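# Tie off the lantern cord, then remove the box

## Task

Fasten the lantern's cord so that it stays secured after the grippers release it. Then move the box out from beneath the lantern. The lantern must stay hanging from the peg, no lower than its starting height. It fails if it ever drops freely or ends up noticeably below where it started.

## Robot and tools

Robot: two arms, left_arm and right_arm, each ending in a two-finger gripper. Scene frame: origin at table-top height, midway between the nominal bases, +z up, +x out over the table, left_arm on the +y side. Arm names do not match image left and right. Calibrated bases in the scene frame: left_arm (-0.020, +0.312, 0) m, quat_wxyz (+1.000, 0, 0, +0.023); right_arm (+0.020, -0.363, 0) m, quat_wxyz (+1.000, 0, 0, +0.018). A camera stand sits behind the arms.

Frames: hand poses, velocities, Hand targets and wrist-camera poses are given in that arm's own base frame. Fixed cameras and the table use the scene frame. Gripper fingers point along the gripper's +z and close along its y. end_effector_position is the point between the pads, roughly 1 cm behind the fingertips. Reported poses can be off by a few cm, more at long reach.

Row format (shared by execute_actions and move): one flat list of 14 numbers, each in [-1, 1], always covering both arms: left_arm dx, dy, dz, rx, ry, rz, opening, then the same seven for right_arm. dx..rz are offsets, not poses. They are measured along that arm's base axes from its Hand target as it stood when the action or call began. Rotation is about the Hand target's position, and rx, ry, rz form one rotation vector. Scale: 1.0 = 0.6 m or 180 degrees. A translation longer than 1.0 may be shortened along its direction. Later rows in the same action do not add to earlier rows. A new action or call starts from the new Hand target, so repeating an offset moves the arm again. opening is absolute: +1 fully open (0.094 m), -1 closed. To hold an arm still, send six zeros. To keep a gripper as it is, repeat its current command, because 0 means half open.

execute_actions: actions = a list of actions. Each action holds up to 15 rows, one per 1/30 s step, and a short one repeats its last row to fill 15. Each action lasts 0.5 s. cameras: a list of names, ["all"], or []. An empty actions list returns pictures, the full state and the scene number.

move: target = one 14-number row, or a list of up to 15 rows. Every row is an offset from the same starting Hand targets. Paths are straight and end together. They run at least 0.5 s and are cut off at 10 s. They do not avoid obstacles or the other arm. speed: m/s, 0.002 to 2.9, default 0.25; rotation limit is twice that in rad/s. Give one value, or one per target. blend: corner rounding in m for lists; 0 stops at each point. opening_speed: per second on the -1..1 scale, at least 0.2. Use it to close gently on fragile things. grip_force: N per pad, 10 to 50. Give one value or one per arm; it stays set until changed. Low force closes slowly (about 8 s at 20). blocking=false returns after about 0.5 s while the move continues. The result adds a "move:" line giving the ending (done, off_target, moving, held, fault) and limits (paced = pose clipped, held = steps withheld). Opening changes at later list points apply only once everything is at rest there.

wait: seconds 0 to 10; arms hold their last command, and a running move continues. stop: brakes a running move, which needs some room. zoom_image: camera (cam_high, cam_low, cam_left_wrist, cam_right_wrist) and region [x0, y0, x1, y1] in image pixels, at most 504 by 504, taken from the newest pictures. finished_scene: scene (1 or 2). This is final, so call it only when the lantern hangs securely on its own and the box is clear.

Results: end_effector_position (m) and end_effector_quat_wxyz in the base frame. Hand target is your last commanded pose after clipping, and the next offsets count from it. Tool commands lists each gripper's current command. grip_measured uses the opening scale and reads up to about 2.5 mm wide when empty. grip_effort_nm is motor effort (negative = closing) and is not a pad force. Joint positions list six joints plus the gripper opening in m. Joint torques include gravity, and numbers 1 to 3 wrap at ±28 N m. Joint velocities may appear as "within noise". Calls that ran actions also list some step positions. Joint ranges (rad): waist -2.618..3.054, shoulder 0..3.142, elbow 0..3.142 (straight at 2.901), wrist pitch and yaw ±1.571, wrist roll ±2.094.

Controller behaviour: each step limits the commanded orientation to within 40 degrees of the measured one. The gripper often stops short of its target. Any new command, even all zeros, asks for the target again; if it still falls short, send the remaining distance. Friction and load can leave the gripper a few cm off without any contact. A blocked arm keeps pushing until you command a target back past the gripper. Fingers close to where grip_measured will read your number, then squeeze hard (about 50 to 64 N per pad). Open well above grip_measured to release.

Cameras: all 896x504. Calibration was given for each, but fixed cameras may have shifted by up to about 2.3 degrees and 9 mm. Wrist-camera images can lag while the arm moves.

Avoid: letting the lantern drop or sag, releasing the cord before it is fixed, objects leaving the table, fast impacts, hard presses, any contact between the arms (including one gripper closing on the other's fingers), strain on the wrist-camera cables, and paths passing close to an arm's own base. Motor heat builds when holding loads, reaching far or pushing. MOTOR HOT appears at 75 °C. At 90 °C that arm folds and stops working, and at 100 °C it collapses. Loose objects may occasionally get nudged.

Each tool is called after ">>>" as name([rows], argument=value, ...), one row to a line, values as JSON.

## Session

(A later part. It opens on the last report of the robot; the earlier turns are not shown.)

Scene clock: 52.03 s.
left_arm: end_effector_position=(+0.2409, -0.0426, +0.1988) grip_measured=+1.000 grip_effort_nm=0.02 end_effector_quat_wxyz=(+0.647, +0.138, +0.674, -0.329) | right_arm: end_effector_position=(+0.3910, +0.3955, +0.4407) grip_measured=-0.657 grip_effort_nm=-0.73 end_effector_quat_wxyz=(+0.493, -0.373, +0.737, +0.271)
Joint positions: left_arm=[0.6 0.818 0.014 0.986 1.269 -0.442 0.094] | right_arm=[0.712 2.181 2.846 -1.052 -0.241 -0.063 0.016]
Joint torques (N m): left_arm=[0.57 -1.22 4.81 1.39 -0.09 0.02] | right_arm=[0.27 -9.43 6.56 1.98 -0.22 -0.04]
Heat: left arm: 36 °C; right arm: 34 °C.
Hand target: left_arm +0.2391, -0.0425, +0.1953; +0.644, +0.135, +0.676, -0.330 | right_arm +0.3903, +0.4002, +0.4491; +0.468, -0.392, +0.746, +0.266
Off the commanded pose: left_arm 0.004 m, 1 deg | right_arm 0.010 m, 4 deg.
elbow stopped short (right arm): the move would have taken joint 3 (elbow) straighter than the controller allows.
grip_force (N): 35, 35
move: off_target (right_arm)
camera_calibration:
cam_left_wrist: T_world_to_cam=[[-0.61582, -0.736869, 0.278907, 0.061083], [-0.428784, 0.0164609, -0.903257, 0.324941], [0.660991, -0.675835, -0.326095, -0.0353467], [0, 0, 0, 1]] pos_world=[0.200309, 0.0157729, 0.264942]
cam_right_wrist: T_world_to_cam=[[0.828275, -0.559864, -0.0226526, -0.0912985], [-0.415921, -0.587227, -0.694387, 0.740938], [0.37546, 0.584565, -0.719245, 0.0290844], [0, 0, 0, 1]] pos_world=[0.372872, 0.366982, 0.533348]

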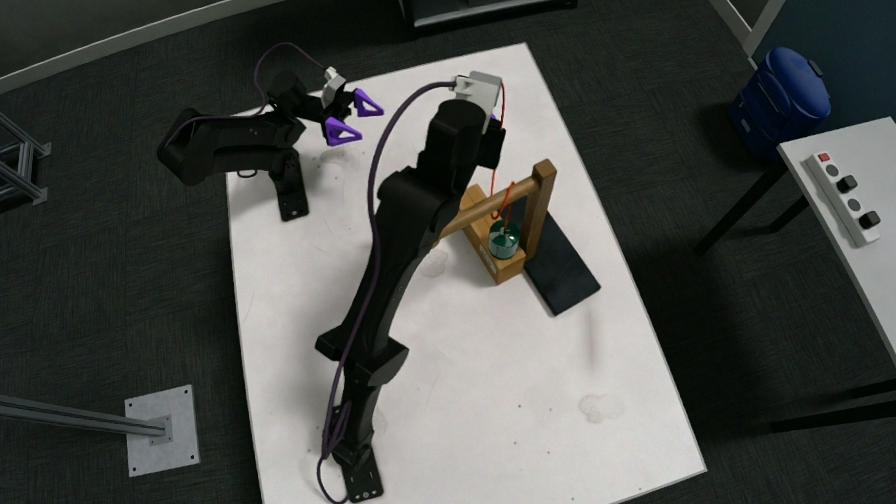

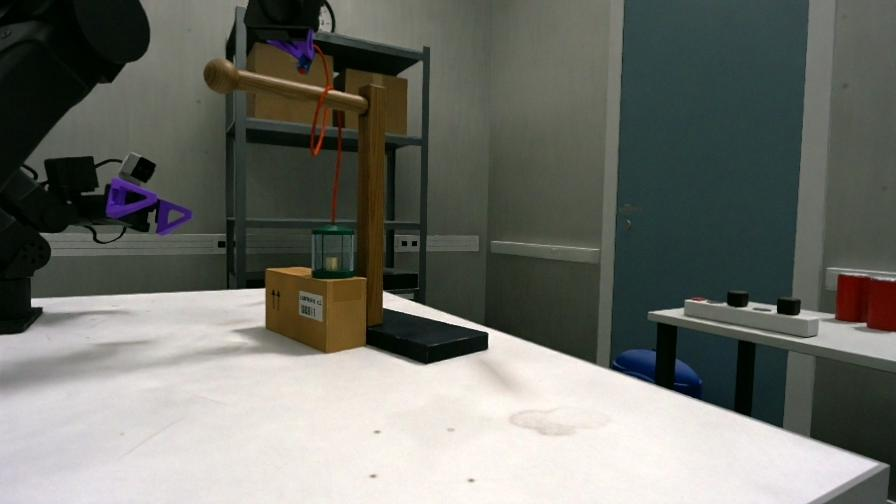

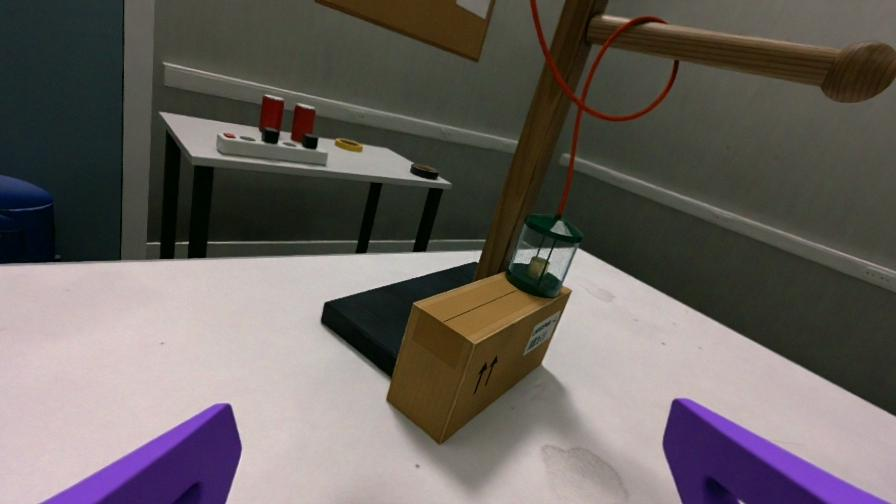

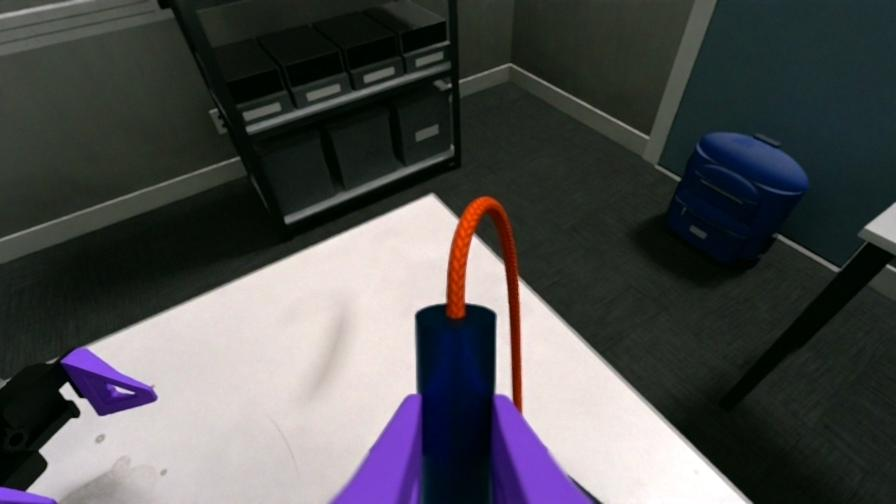

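>>> move([
  [0,0,0,0,0,0,1,-0.1,0,0,0,0,0,-0.9],
  [0,0,0,0,0,0,1,-0.1,-0.333,0,0,0,0,-0.9],
  [0,0,0,0,0,0,1,-0.1,-0.4,-0.3,0,0,0.05,-0.9],
], speed=0.22, blend=0.03, cameras=["all"])

Scene clock: 56.53 s.
left_arm: end_effector_position=(+0.2409, -0.0426, +0.1988) grip_measured=+1.000 grip_effort_nm=0.02 end_effector_quat_wxyz=(+0.647, +0.138, +0.674, -0.329) | right_arm: end_effector_position=(+0.3347, +0.1589, +0.2604) grip_measured=-0.657 grip_effort_nm=-0.72 end_effector_quat_wxyz=(+0.431, -0.441, +0.728, +0.300)
Joint positions: left_arm=[0.6 0.818 0.014 0.986 1.269 -0.442 0.094] | right_arm=[0.039 1.386 1.209 -0.673 -0.93 -0.676 0.016]
Joint torques (N m): left_arm=[0.57 -1.24 4.79 1.39 -0.09 0.05] | right_arm=[-0.28 -6.64 5.91 1.46 -0.67 -0.12]
Heat: left arm: 35 °C; right arm: 34 °C.
Hand target: left_arm +0.2391, -0.0425, +0.1953; +0.644, +0.135, +0.676, -0.330 | right_arm +0.3303, +0.1601, +0.2691; +0.445, -0.449, +0.713, +0.302
Off the commanded pose: left_arm 0.004 m, 1 deg | right_arm 0.010 m, 3 deg.
grip_force (N): 35, 35
move: off_target (right_arm); blend cut to 0.0297 m at target 1
camera_calibration:
cam_left_wrist: T_world_to_cam=[[-0.61582, -0.736869, 0.278907, 0.061083], [-0.428784, 0.0164609, -0.903257, 0.324941], [0.660991, -0.675835, -0.326095, -0.0353467], [0, 0, 0, 1]] pos_world=[0.200309, 0.0157729, 0.264942]
cam_right_wrist: T_world_to_cam=[[0.908633, -0.414751, -0.0486692, -0.224352], [-0.351375, -0.696355, -0.6258, 0.431228], [0.22566, 0.585724, -0.778464, 0.124177], [0, 0, 0, 1]] pos_world=[0.327355, 0.134504, 0.355611]

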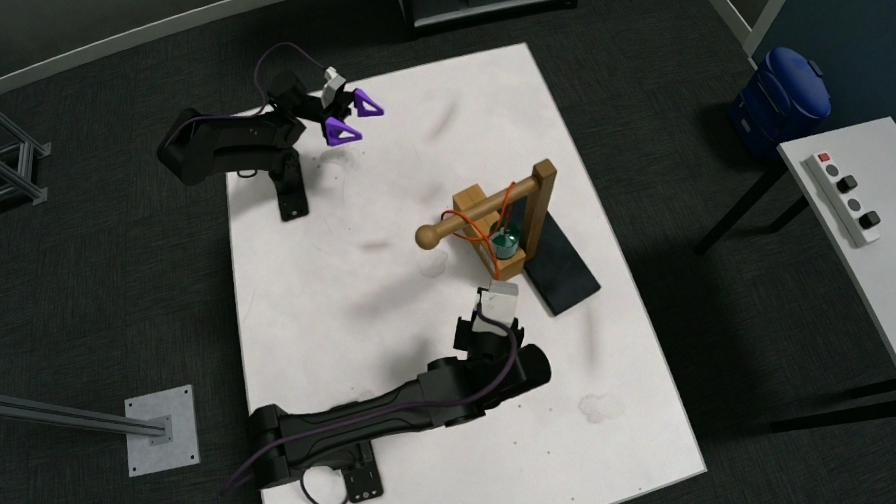

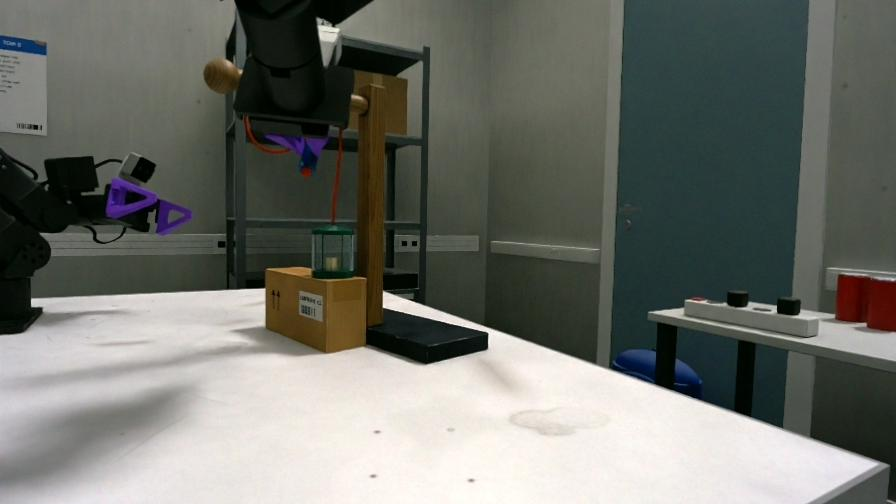

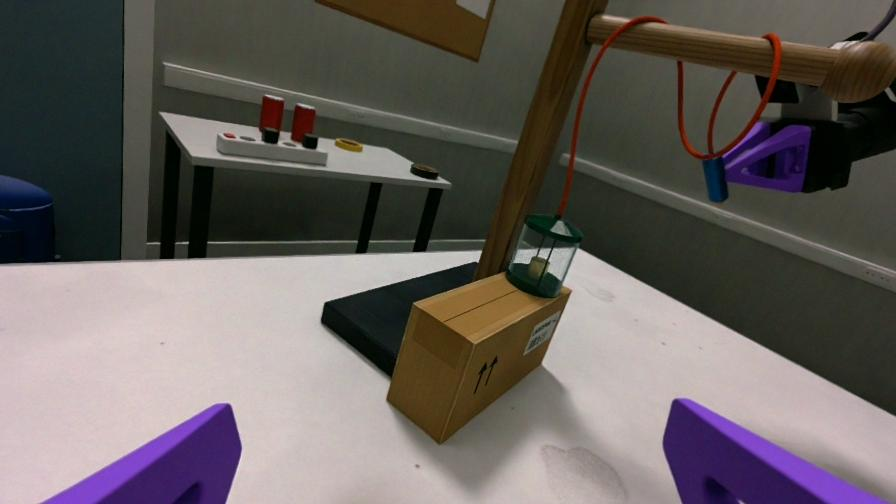

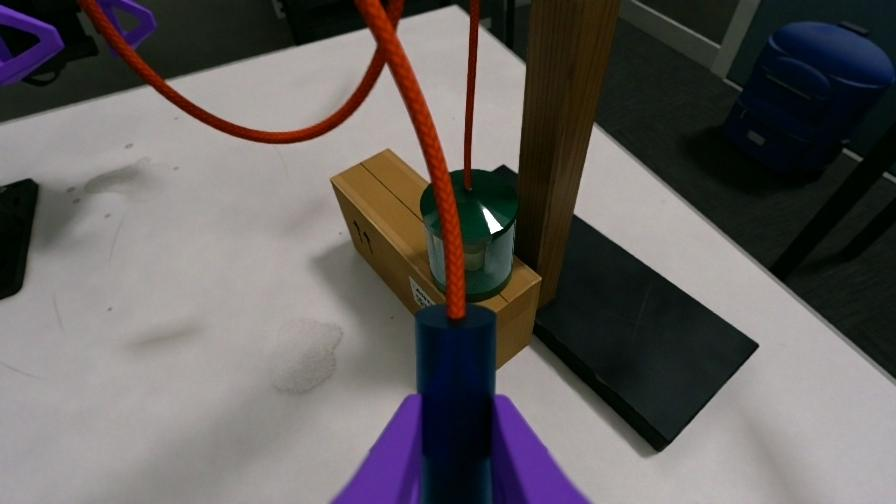

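>>> move([
  [0,0,0,0,0,0,1,0.13,-0.05,-0.05,0,0,0,-0.9],
  [0,0,0,0,0,0,1,0.14,-0.1,-0.11,0,0,0,-0.9],
], speed=0.15, cameras=["all"])

Scene clock: 59.87 s.
left_arm: end_effector_position=(+0.2409, -0.0426, +0.1988) grip_measured=+1.000 grip_effort_nm=0.02 end_effector_quat_wxyz=(+0.647, +0.138, +0.674, -0.329) | right_arm: end_effector_position=(+0.4171, +0.0963, +0.2034) grip_measured=-0.657 grip_effort_nm=-0.73 end_effector_quat_wxyz=(+0.445, -0.447, +0.721, +0.287)
Joint positions: left_arm=[0.6 0.818 0.014 0.986 1.269 -0.442 0.094] | right_arm=[-0.146 1.745 1.363 -0.651 -1.033 -0.946 0.016]
Joint torques (N m): left_arm=[0.57 -1.26 4.78 1.39 -0.1 0.02] | right_arm=[0.16 -7.43 6.17 1.05 -0.81 -0.13]
Heat: left arm: 35 °C; right arm: 34 °C.
Hand target: left_arm +0.2391, -0.0425, +0.1953; +0.644, +0.135, +0.676, -0.330 | right_arm +0.4143, +0.1001, +0.2031; +0.445, -0.449, +0.713, +0.302
Off the commanded pose: left_arm 0.004 m, 1 deg | right_arm 0.005 m, 2 deg.
grip_force (N): 35, 35
move: done
camera_calibration:
cam_left_wrist: T_world_to_cam=[[-0.61582, -0.736869, 0.278907, 0.061083], [-0.428784, 0.0164609, -0.903257, 0.324941], [0.660991, -0.675835, -0.326095, -0.0353467], [0, 0, 0, 1]] pos_world=[0.200309, 0.0157729, 0.264942]
cam_right_wrist: T_world_to_cam=[[0.908059, -0.418758, -0.00839856, -0.335557], [-0.328467, -0.699538, -0.63463, 0.373545], [0.259881, 0.57904, -0.77277, 0.0830383], [0, 0, 0, 1]] pos_world=[0.405822, 0.0727097, 0.298414]

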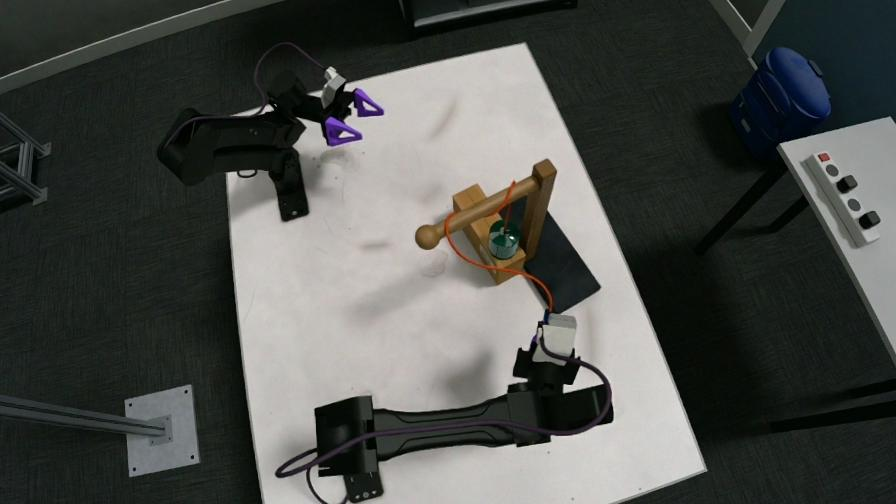

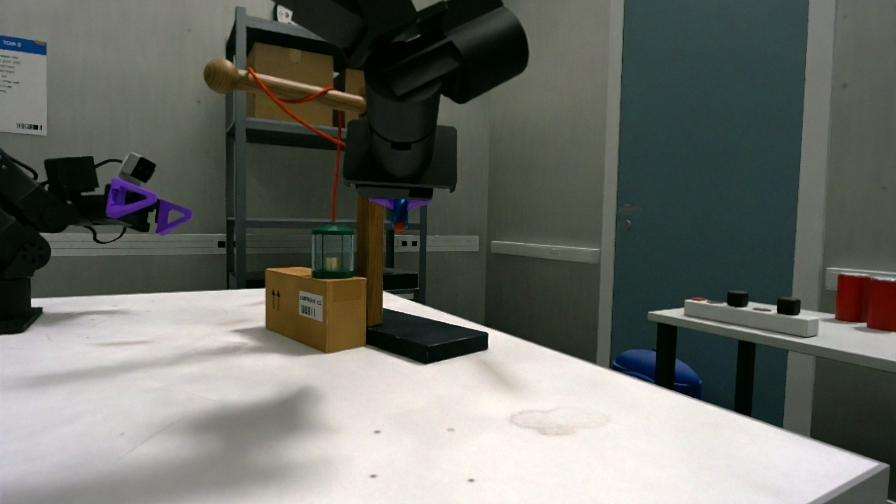

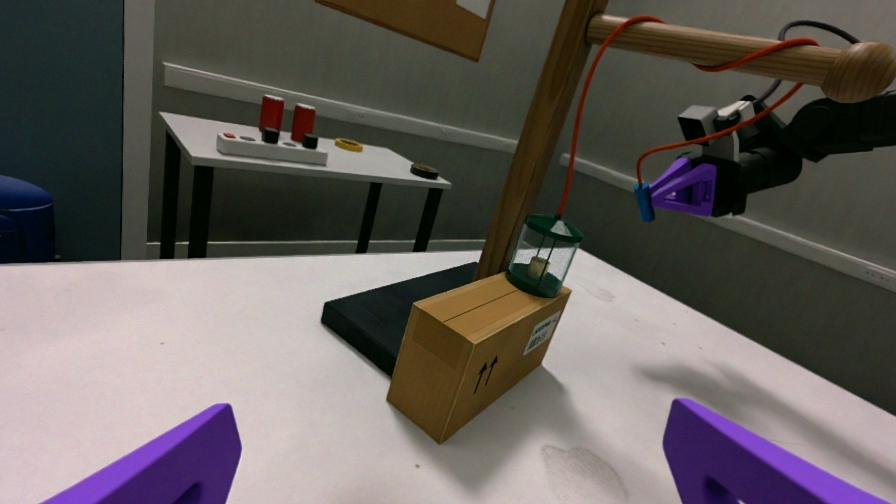

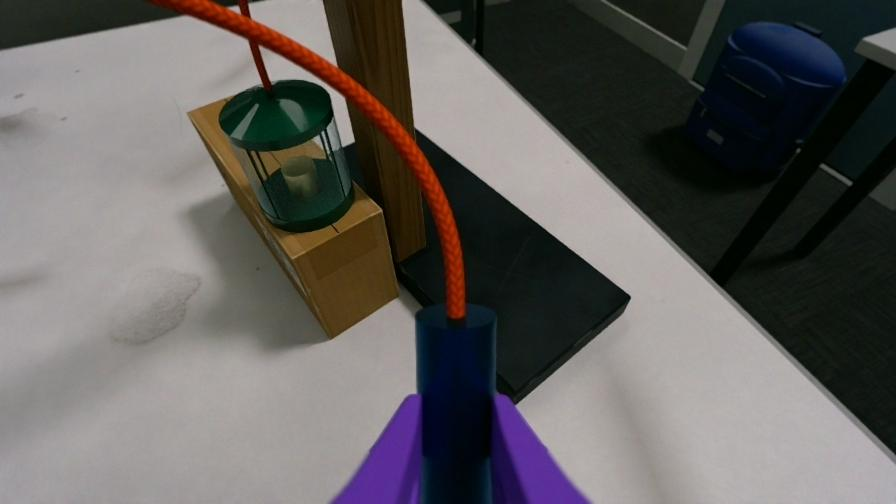

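>>> move([
  [0,0,0,0,0,0,1,0.07,-0.05,0,0,0,0,-0.9],
], speed=0.1, cameras=["cam_high","cam_low","cam_left_wrist"])

Scene clock: 61.97 s.
left_arm: end_effector_position=(+0.2409, -0.0426, +0.1988) grip_measured=+1.000 grip_effort_nm=0.02 end_effector_quat_wxyz=(+0.647, +0.138, +0.674, -0.329) | right_arm: end_effector_position=(+0.4530, +0.0689, +0.1979) grip_measured=-0.657 grip_effort_nm=-0.73 end_effector_quat_wxyz=(+0.438, -0.446, +0.724, +0.292)
Joint positions: left_arm=[0.6 0.818 0.014 0.986 1.269 -0.442 0.094] | right_arm=[-0.202 1.932 1.6 -0.811 -1.059 -1.054 0.016]
Joint torques (N m): left_arm=[0.53 -1.24 4.75 1.38 -0.1 0.04] | right_arm=[-0.14 -8.23 8.5 0.89 -0.84 -0.11]
Heat: left arm: 35 °C; right arm: 34 °C.
Hand target: left_arm +0.2391, -0.0425, +0.1953; +0.644, +0.135, +0.676, -0.330 | right_arm +0.4563, +0.0701, +0.2031; +0.445, -0.449, +0.713, +0.302
Off the commanded pose: left_arm 0.004 m, 1 deg | right_arm 0.006 m, 2 deg.
grip_force (N): 35, 35
move: done
camera_calibration:
cam_left_wrist: T_world_to_cam=[[-0.61582, -0.736869, 0.278907, 0.061083], [-0.428784, 0.0164609, -0.903257, 0.324941], [0.660991, -0.675835, -0.326095, -0.0353467], [0, 0, 0, 1]] pos_world=[0.200309, 0.0157729, 0.264942]
Images, in order (width x height): cam_high 896x504, cam_low 896x504, cam_left_wrist 896x504.

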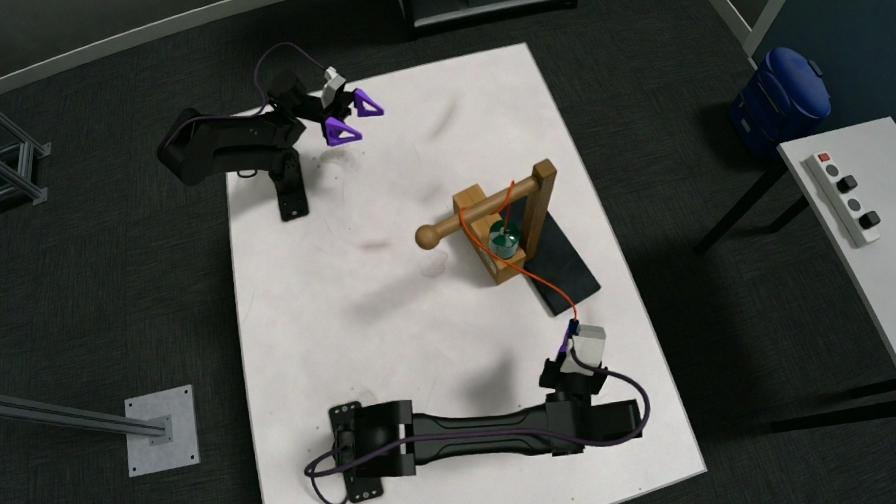

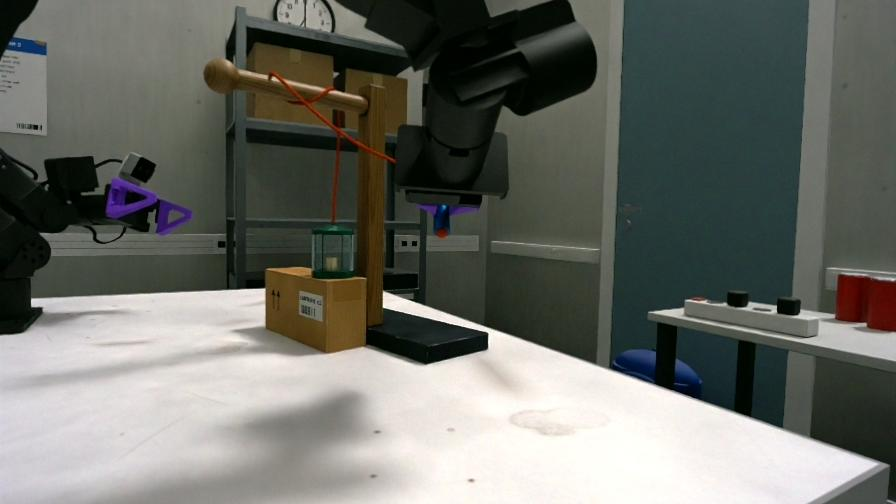

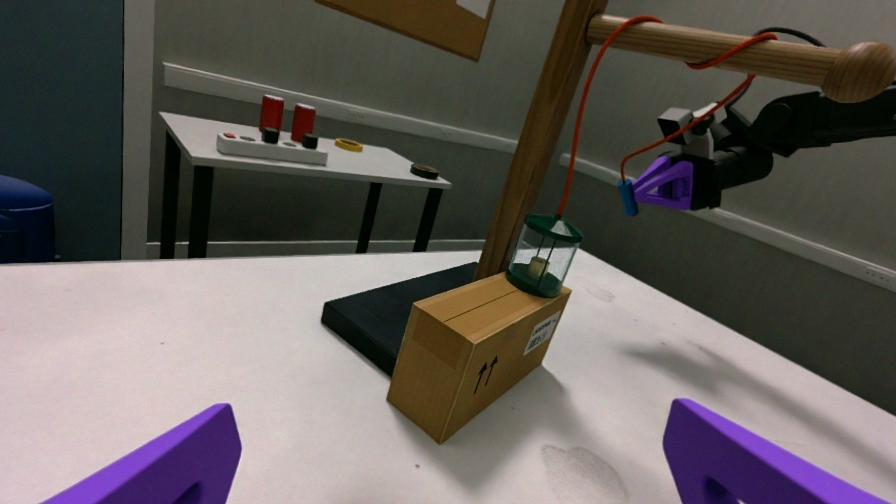

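>>> move([
  [0,0,0,0,0,0,1,-0.427,0.167,0,0,0,0,-0.9],
  [0,0,0,0,0,0,1,-0.51,0.458,0.003,-0.072,0.042,0,-0.9],
  [0,0,0,0,0,0,1,-0.51,0.53,0.411,-0.072,0.042,0,-0.9],
], speed=0.2, blend=0.03, cameras=["all"])

Scene clock: 68.57 s.
left_arm: end_effector_position=(+0.2409, -0.0426, +0.1988) grip_measured=+1.000 grip_effort_nm=0.02 end_effector_quat_wxyz=(+0.647, +0.138, +0.674, -0.329) | right_arm: end_effector_position=(+0.1521, +0.3857, +0.4485) grip_measured=-0.657 grip_effort_nm=-0.73 end_effector_quat_wxyz=(+0.365, -0.470, +0.759, +0.264)
Joint positions: left_arm=[0.6 0.818 0.014 0.986 1.269 -0.442 0.094] | right_arm=[1.2 1.928 2.848 -1.556 0.016 0.084 0.016]
Joint torques (N m): left_arm=[0.54 -1.29 4.75 1.38 -0.1 0.03] | right_arm=[0.73 -5.87 5.15 1.67 0.08 0.07]
Heat: left arm: 34 °C; right arm: 34 °C.
Hand target: left_arm +0.2391, -0.0425, +0.1953; +0.644, +0.135, +0.676, -0.330 | right_arm +0.1504, +0.3881, +0.4497; +0.344, -0.476, +0.771, +0.249
Off the commanded pose: left_arm 0.004 m, 1 deg | right_arm 0.003 m, 3 deg.
elbow stopped short (right arm): the move would have taken joint 3 (elbow) straighter than the controller allows.
grip_force (N): 35, 35
move: off_target (right_arm)
camera_calibration:
cam_left_wrist: T_world_to_cam=[[-0.61582, -0.736869, 0.278907, 0.061083], [-0.428784, 0.0164609, -0.903257, 0.324941], [0.660991, -0.675835, -0.326095, -0.0353467], [0, 0, 0, 1]] pos_world=[0.200309, 0.0157729, 0.264942]
cam_right_wrist: T_world_to_cam=[[0.914086, -0.401954, -0.0536639, 0.041236], [-0.375695, -0.789598, -0.485169, 0.61934], [0.152642, 0.463647, -0.872772, 0.279486], [0, 0, 0, 1]] pos_world=[0.152328, 0.376022, 0.546625]

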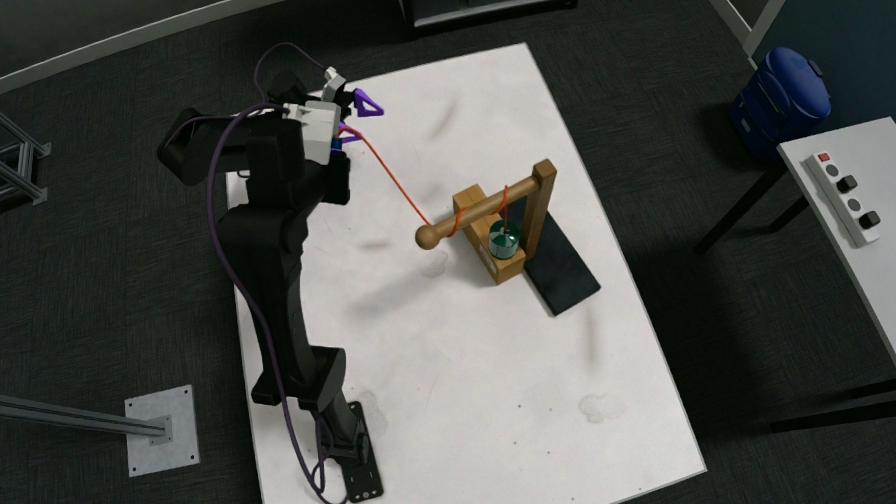

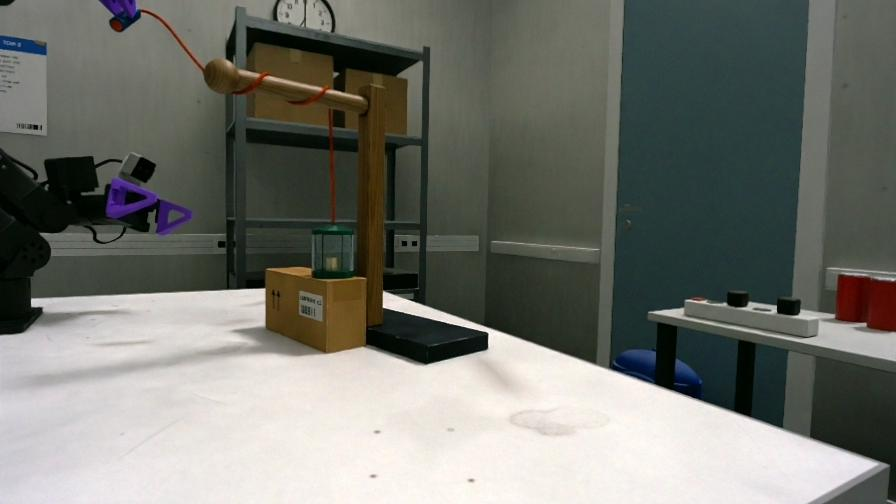

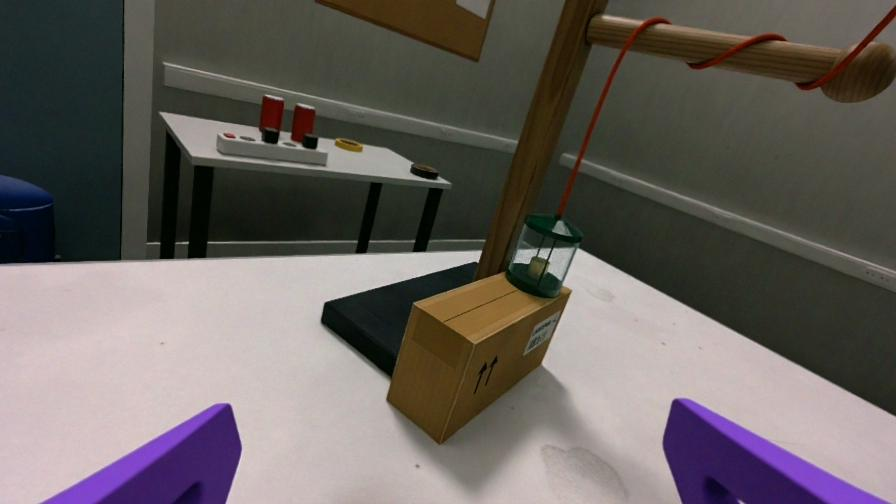

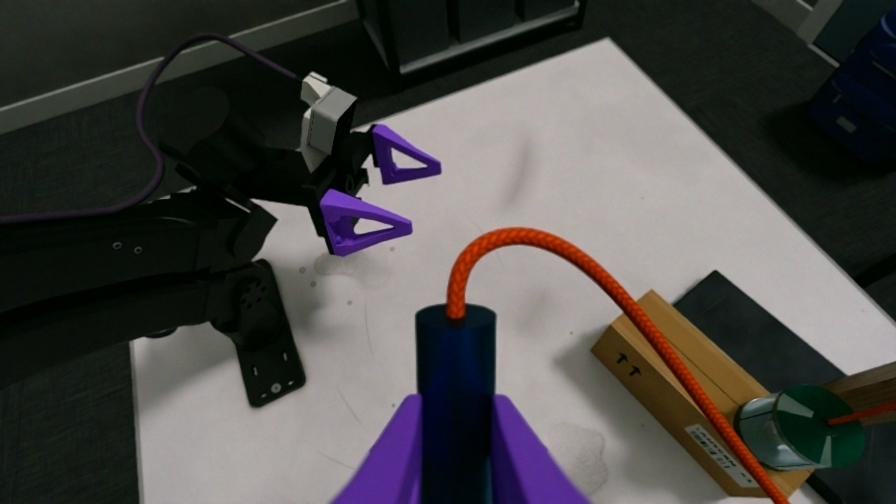

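>>> move([
  [0,0,0,0,0,0,1,0.35,0.02,0,0.072,-0.042,0,-0.9],
  [0,0,0,0,0,0,1,0.35,-0.3,0,0.072,-0.042,0,-0.9],
  [0,0,0,0,0,0,1,0.35,-0.363,-0.27,0.072,-0.042,0,-0.9],
], speed=0.2, blend=0.03, cameras=["all"])

Scene clock: 73.77 s.
left_arm: end_effector_position=(+0.2409, -0.0426, +0.1988) grip_measured=+1.000 grip_effort_nm=0.02 end_effector_quat_wxyz=(+0.647, +0.138, +0.674, -0.329) | right_arm: end_effector_position=(+0.3665, +0.1693, +0.2776) grip_measured=-0.657 grip_effort_nm=-0.73 end_effector_quat_wxyz=(+0.432, -0.446, +0.725, +0.297)
Joint positions: left_arm=[0.6 0.818 0.014 0.986 1.269 -0.442 0.094] | right_arm=[0.07 1.509 1.38 -0.693 -0.91 -0.653 0.016]
Joint torques (N m): left_arm=[0.54 -1.24 4.79 1.39 -0.11 0.03] | right_arm=[-0.24 -8.13 5.67 1.49 -0.64 0.05]
Heat: left arm: 34 °C; right arm: 34 °C.
Hand target: left_arm +0.2391, -0.0425, +0.1953; +0.644, +0.135, +0.676, -0.330 | right_arm +0.3604, +0.1703, +0.2877; +0.445, -0.449, +0.713, +0.302
Off the commanded pose: left_arm 0.004 m, 1 deg | right_arm 0.012 m, 2 deg.
elbow stopped short (right arm): the move would have taken joint 3 (elbow) straighter than the controller allows.
grip_force (N): 35, 35
move: off_target (right_arm)
camera_calibration:
cam_left_wrist: T_world_to_cam=[[-0.61582, -0.736869, 0.278907, 0.061083], [-0.428784, 0.0164609, -0.903257, 0.324941], [0.660991, -0.675835, -0.326095, -0.0353467], [0, 0, 0, 1]] pos_world=[0.200309, 0.0157729, 0.264942]
cam_right_wrist: T_world_to_cam=[[0.911757, -0.408967, -0.0380063, -0.253091], [-0.340822, -0.701687, -0.625681, 0.45749], [0.229214, 0.583422, -0.779153, 0.123584], [0, 0, 0, 1]] pos_world=[0.358353, 0.145407, 0.372915]

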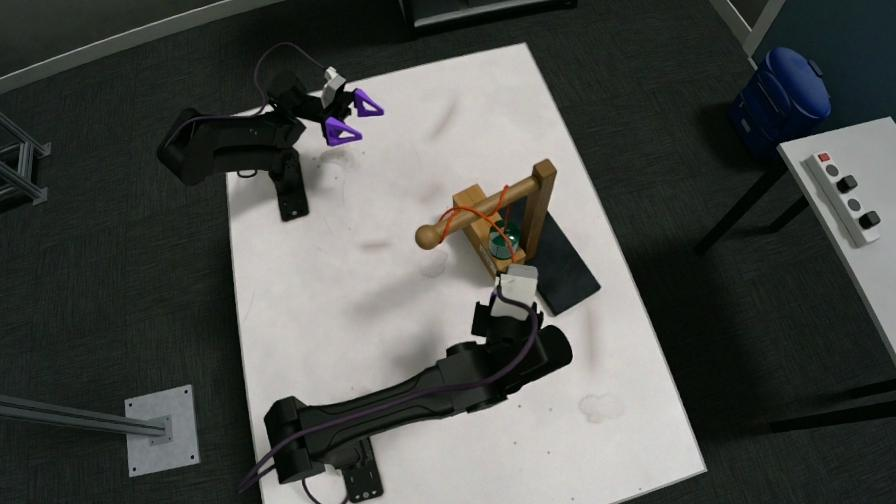

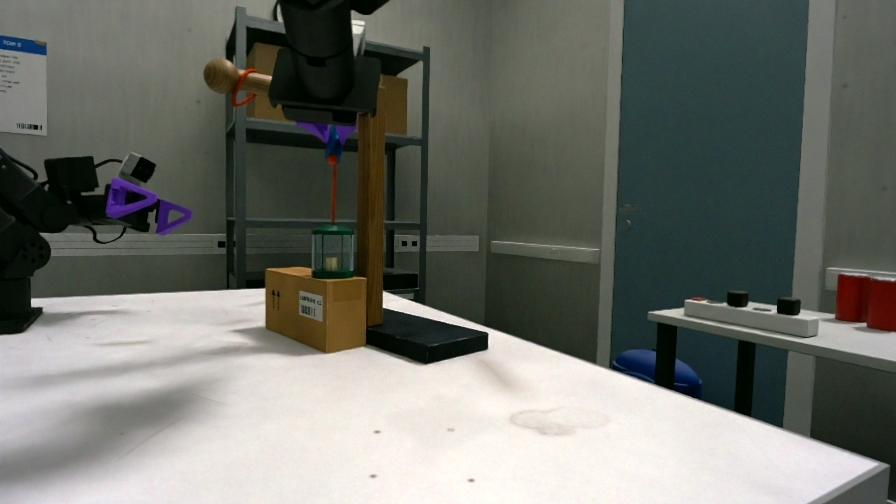

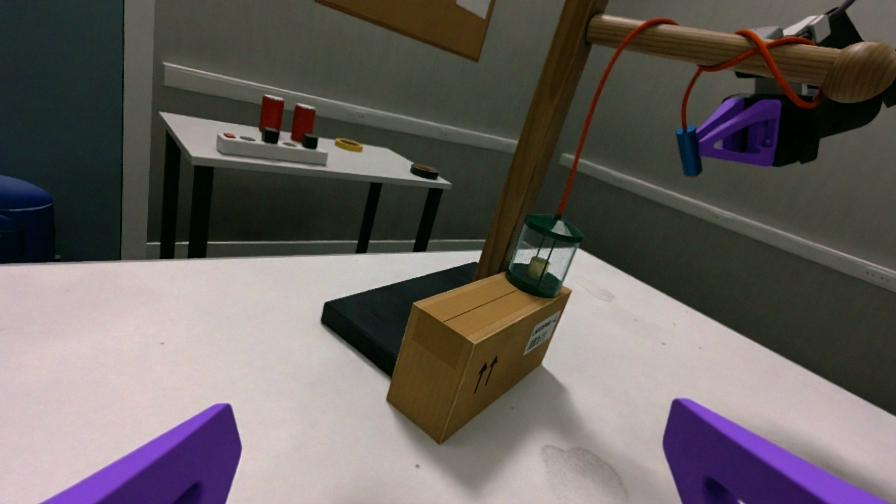

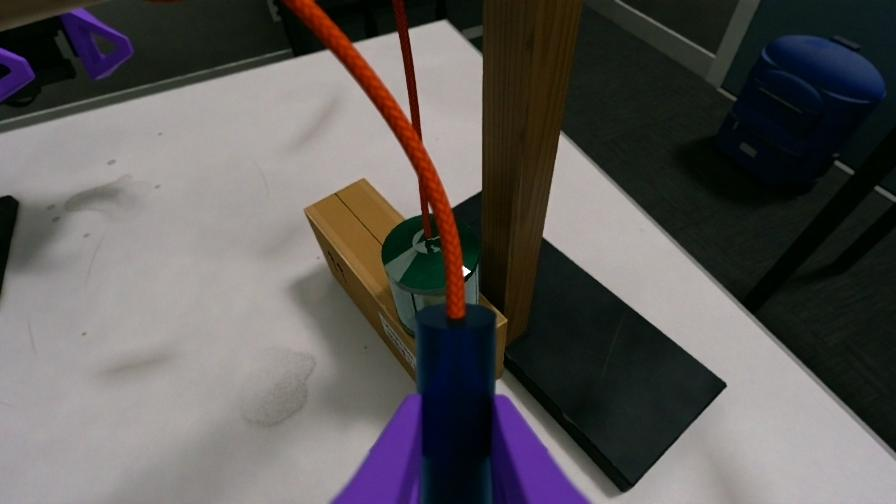

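>>> move([
  [0,0,0,0,0,0,1,0.06,-0.08,-0.08,0,0,0,-0.9],
], speed=0.1, cameras=["cam_high","cam_low","cam_left_wrist"])

Scene clock: 76.47 s.
left_arm: end_effector_position=(+0.2409, -0.0426, +0.1988) grip_measured=+1.000 grip_effort_nm=0.02 end_effector_quat_wxyz=(+0.647, +0.138, +0.674, -0.329) | right_arm: end_effector_position=(+0.3971, +0.1212, +0.2388) grip_measured=-0.657 grip_effort_nm=-0.72 end_effector_quat_wxyz=(+0.443, -0.447, +0.720, +0.292)
Joint positions: left_arm=[0.6 0.818 0.014 0.986 1.269 -0.442 0.094] | right_arm=[-0.082 1.637 1.369 -0.687 -1.005 -0.847 0.016]
Joint torques (N m): left_arm=[0.57 -1.28 4.83 1.39 -0.1 0.03] | right_arm=[-0.28 -6.53 6.69 1.18 -0.73 -0.13]
Heat: left arm: 34 °C; right arm: 34 °C.
Hand target: left_arm +0.2391, -0.0425, +0.1953; +0.644, +0.135, +0.676, -0.330 | right_arm +0.3964, +0.1223, +0.2398; +0.445, -0.449, +0.713, +0.302
Off the commanded pose: left_arm 0.004 m, 1 deg | right_arm 0.002 m, 2 deg.
grip_force (N): 35, 35
move: done
camera_calibration:
cam_left_wrist: T_world_to_cam=[[-0.61582, -0.736869, 0.278907, 0.061083], [-0.428784, 0.0164609, -0.903257, 0.324941], [0.660991, -0.675835, -0.326095, -0.0353467], [0, 0, 0, 1]] pos_world=[0.200309, 0.0157729, 0.264942]
Images, in order (width x height): cam_high 896x504, cam_low 896x504, cam_left_wrist 896x504.

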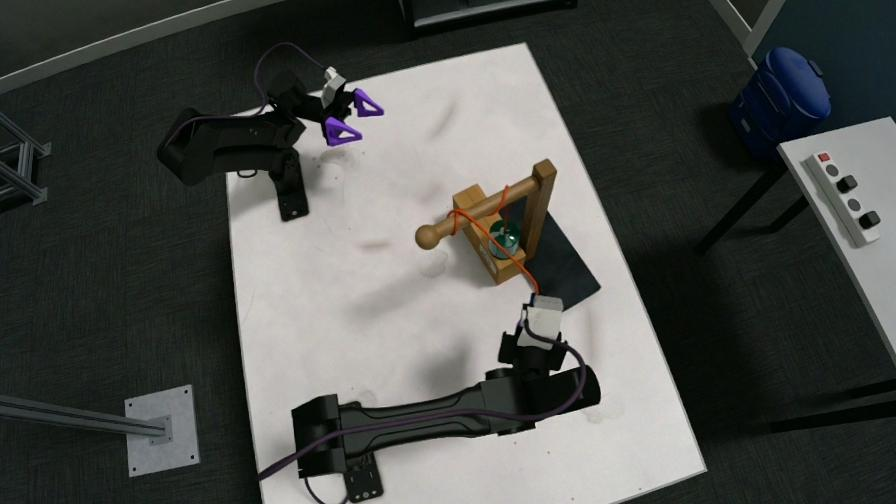

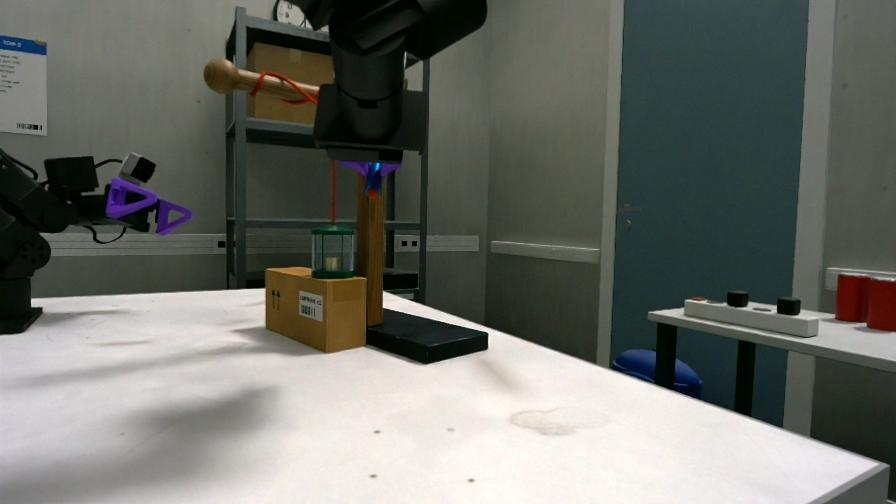

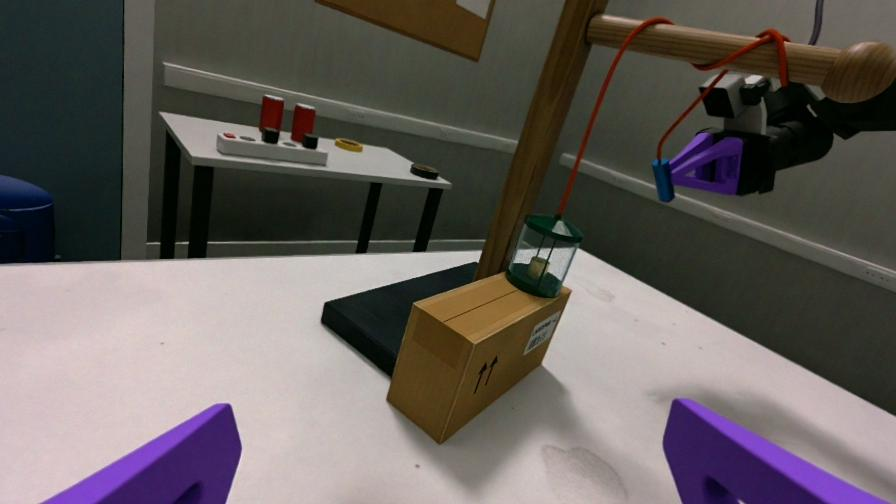

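>>> move([
  [0,0,0,0,0,0,1,0.05,-0.05,-0.05,0,0,0,-0.9],
], speed=0.08, cameras=["cam_high","cam_low","cam_left_wrist"])

Scene clock: 78.73 s.
left_arm: end_effector_position=(+0.2409, -0.0426, +0.1988) grip_measured=+1.000 grip_effort_nm=0.02 end_effector_quat_wxyz=(+0.647, +0.138, +0.674, -0.329) | right_arm: end_effector_position=(+0.4180, +0.1035, +0.2133) grip_measured=-0.657 grip_effort_nm=-0.73 end_effector_quat_wxyz=(+0.446, -0.455, +0.705, +0.312)
Joint positions: left_arm=[0.6 0.818 0.014 0.986 1.269 -0.442 0.094] | right_arm=[-0.139 1.78 1.429 -0.719 -1.086 -0.981 0.016]
Joint torques (N m): left_arm=[0.51 -1.21 4.79 1.38 -0.1 0.03] | right_arm=[-1.61 -6.61 8.21 1.01 -0.31 -0.07]
Heat: left arm: 34 °C; right arm: 34 °C.
Hand target: left_arm +0.2391, -0.0425, +0.1953; +0.644, +0.135, +0.676, -0.330 | right_arm +0.4264, +0.0924, +0.2097; +0.445, -0.449, +0.713, +0.302
Off the commanded pose: left_arm 0.004 m, 1 deg | right_arm 0.014 m, 2 deg.
grip_force (N): 35, 35
move: off_target (right_arm)
camera_calibration:
cam_left_wrist: T_world_to_cam=[[-0.61582, -0.736869, 0.278907, 0.061083], [-0.428784, 0.0164609, -0.903257, 0.324941], [0.660991, -0.675835, -0.326095, -0.0353467], [0, 0, 0, 1]] pos_world=[0.200309, 0.0157729, 0.264942]
Images, in order (width x height): cam_high 896x504, cam_low 896x504, cam_left_wrist 896x504.

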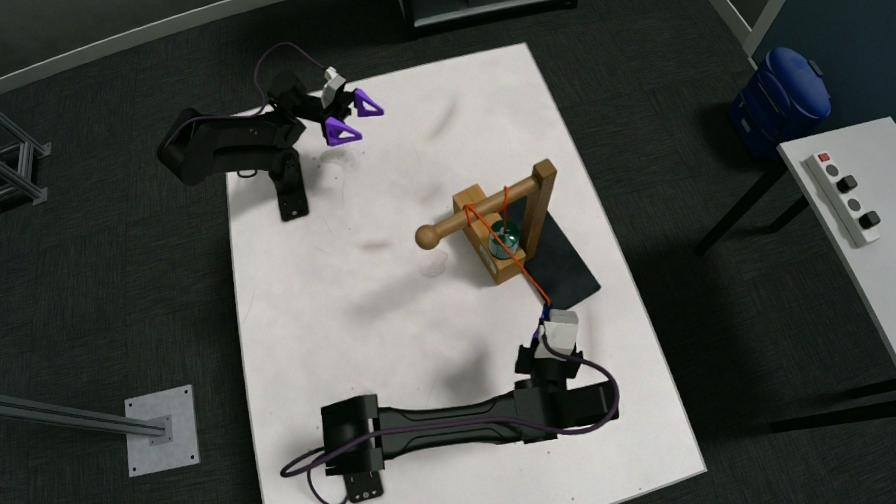

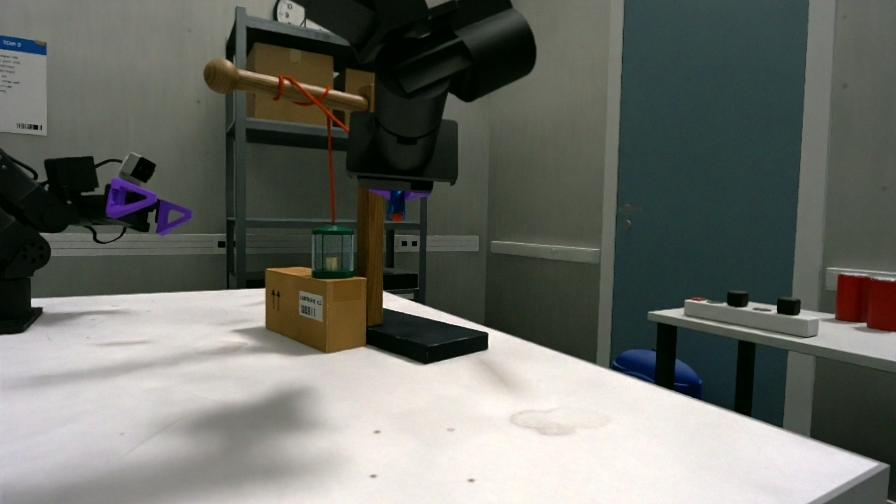

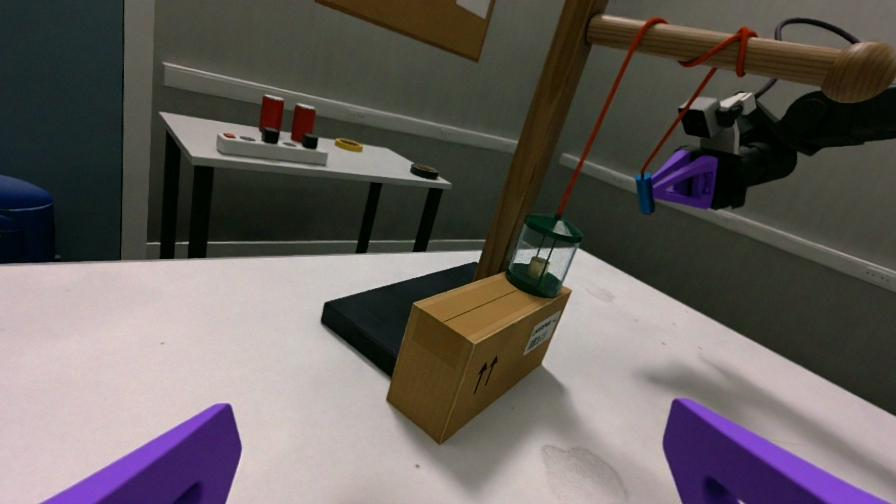

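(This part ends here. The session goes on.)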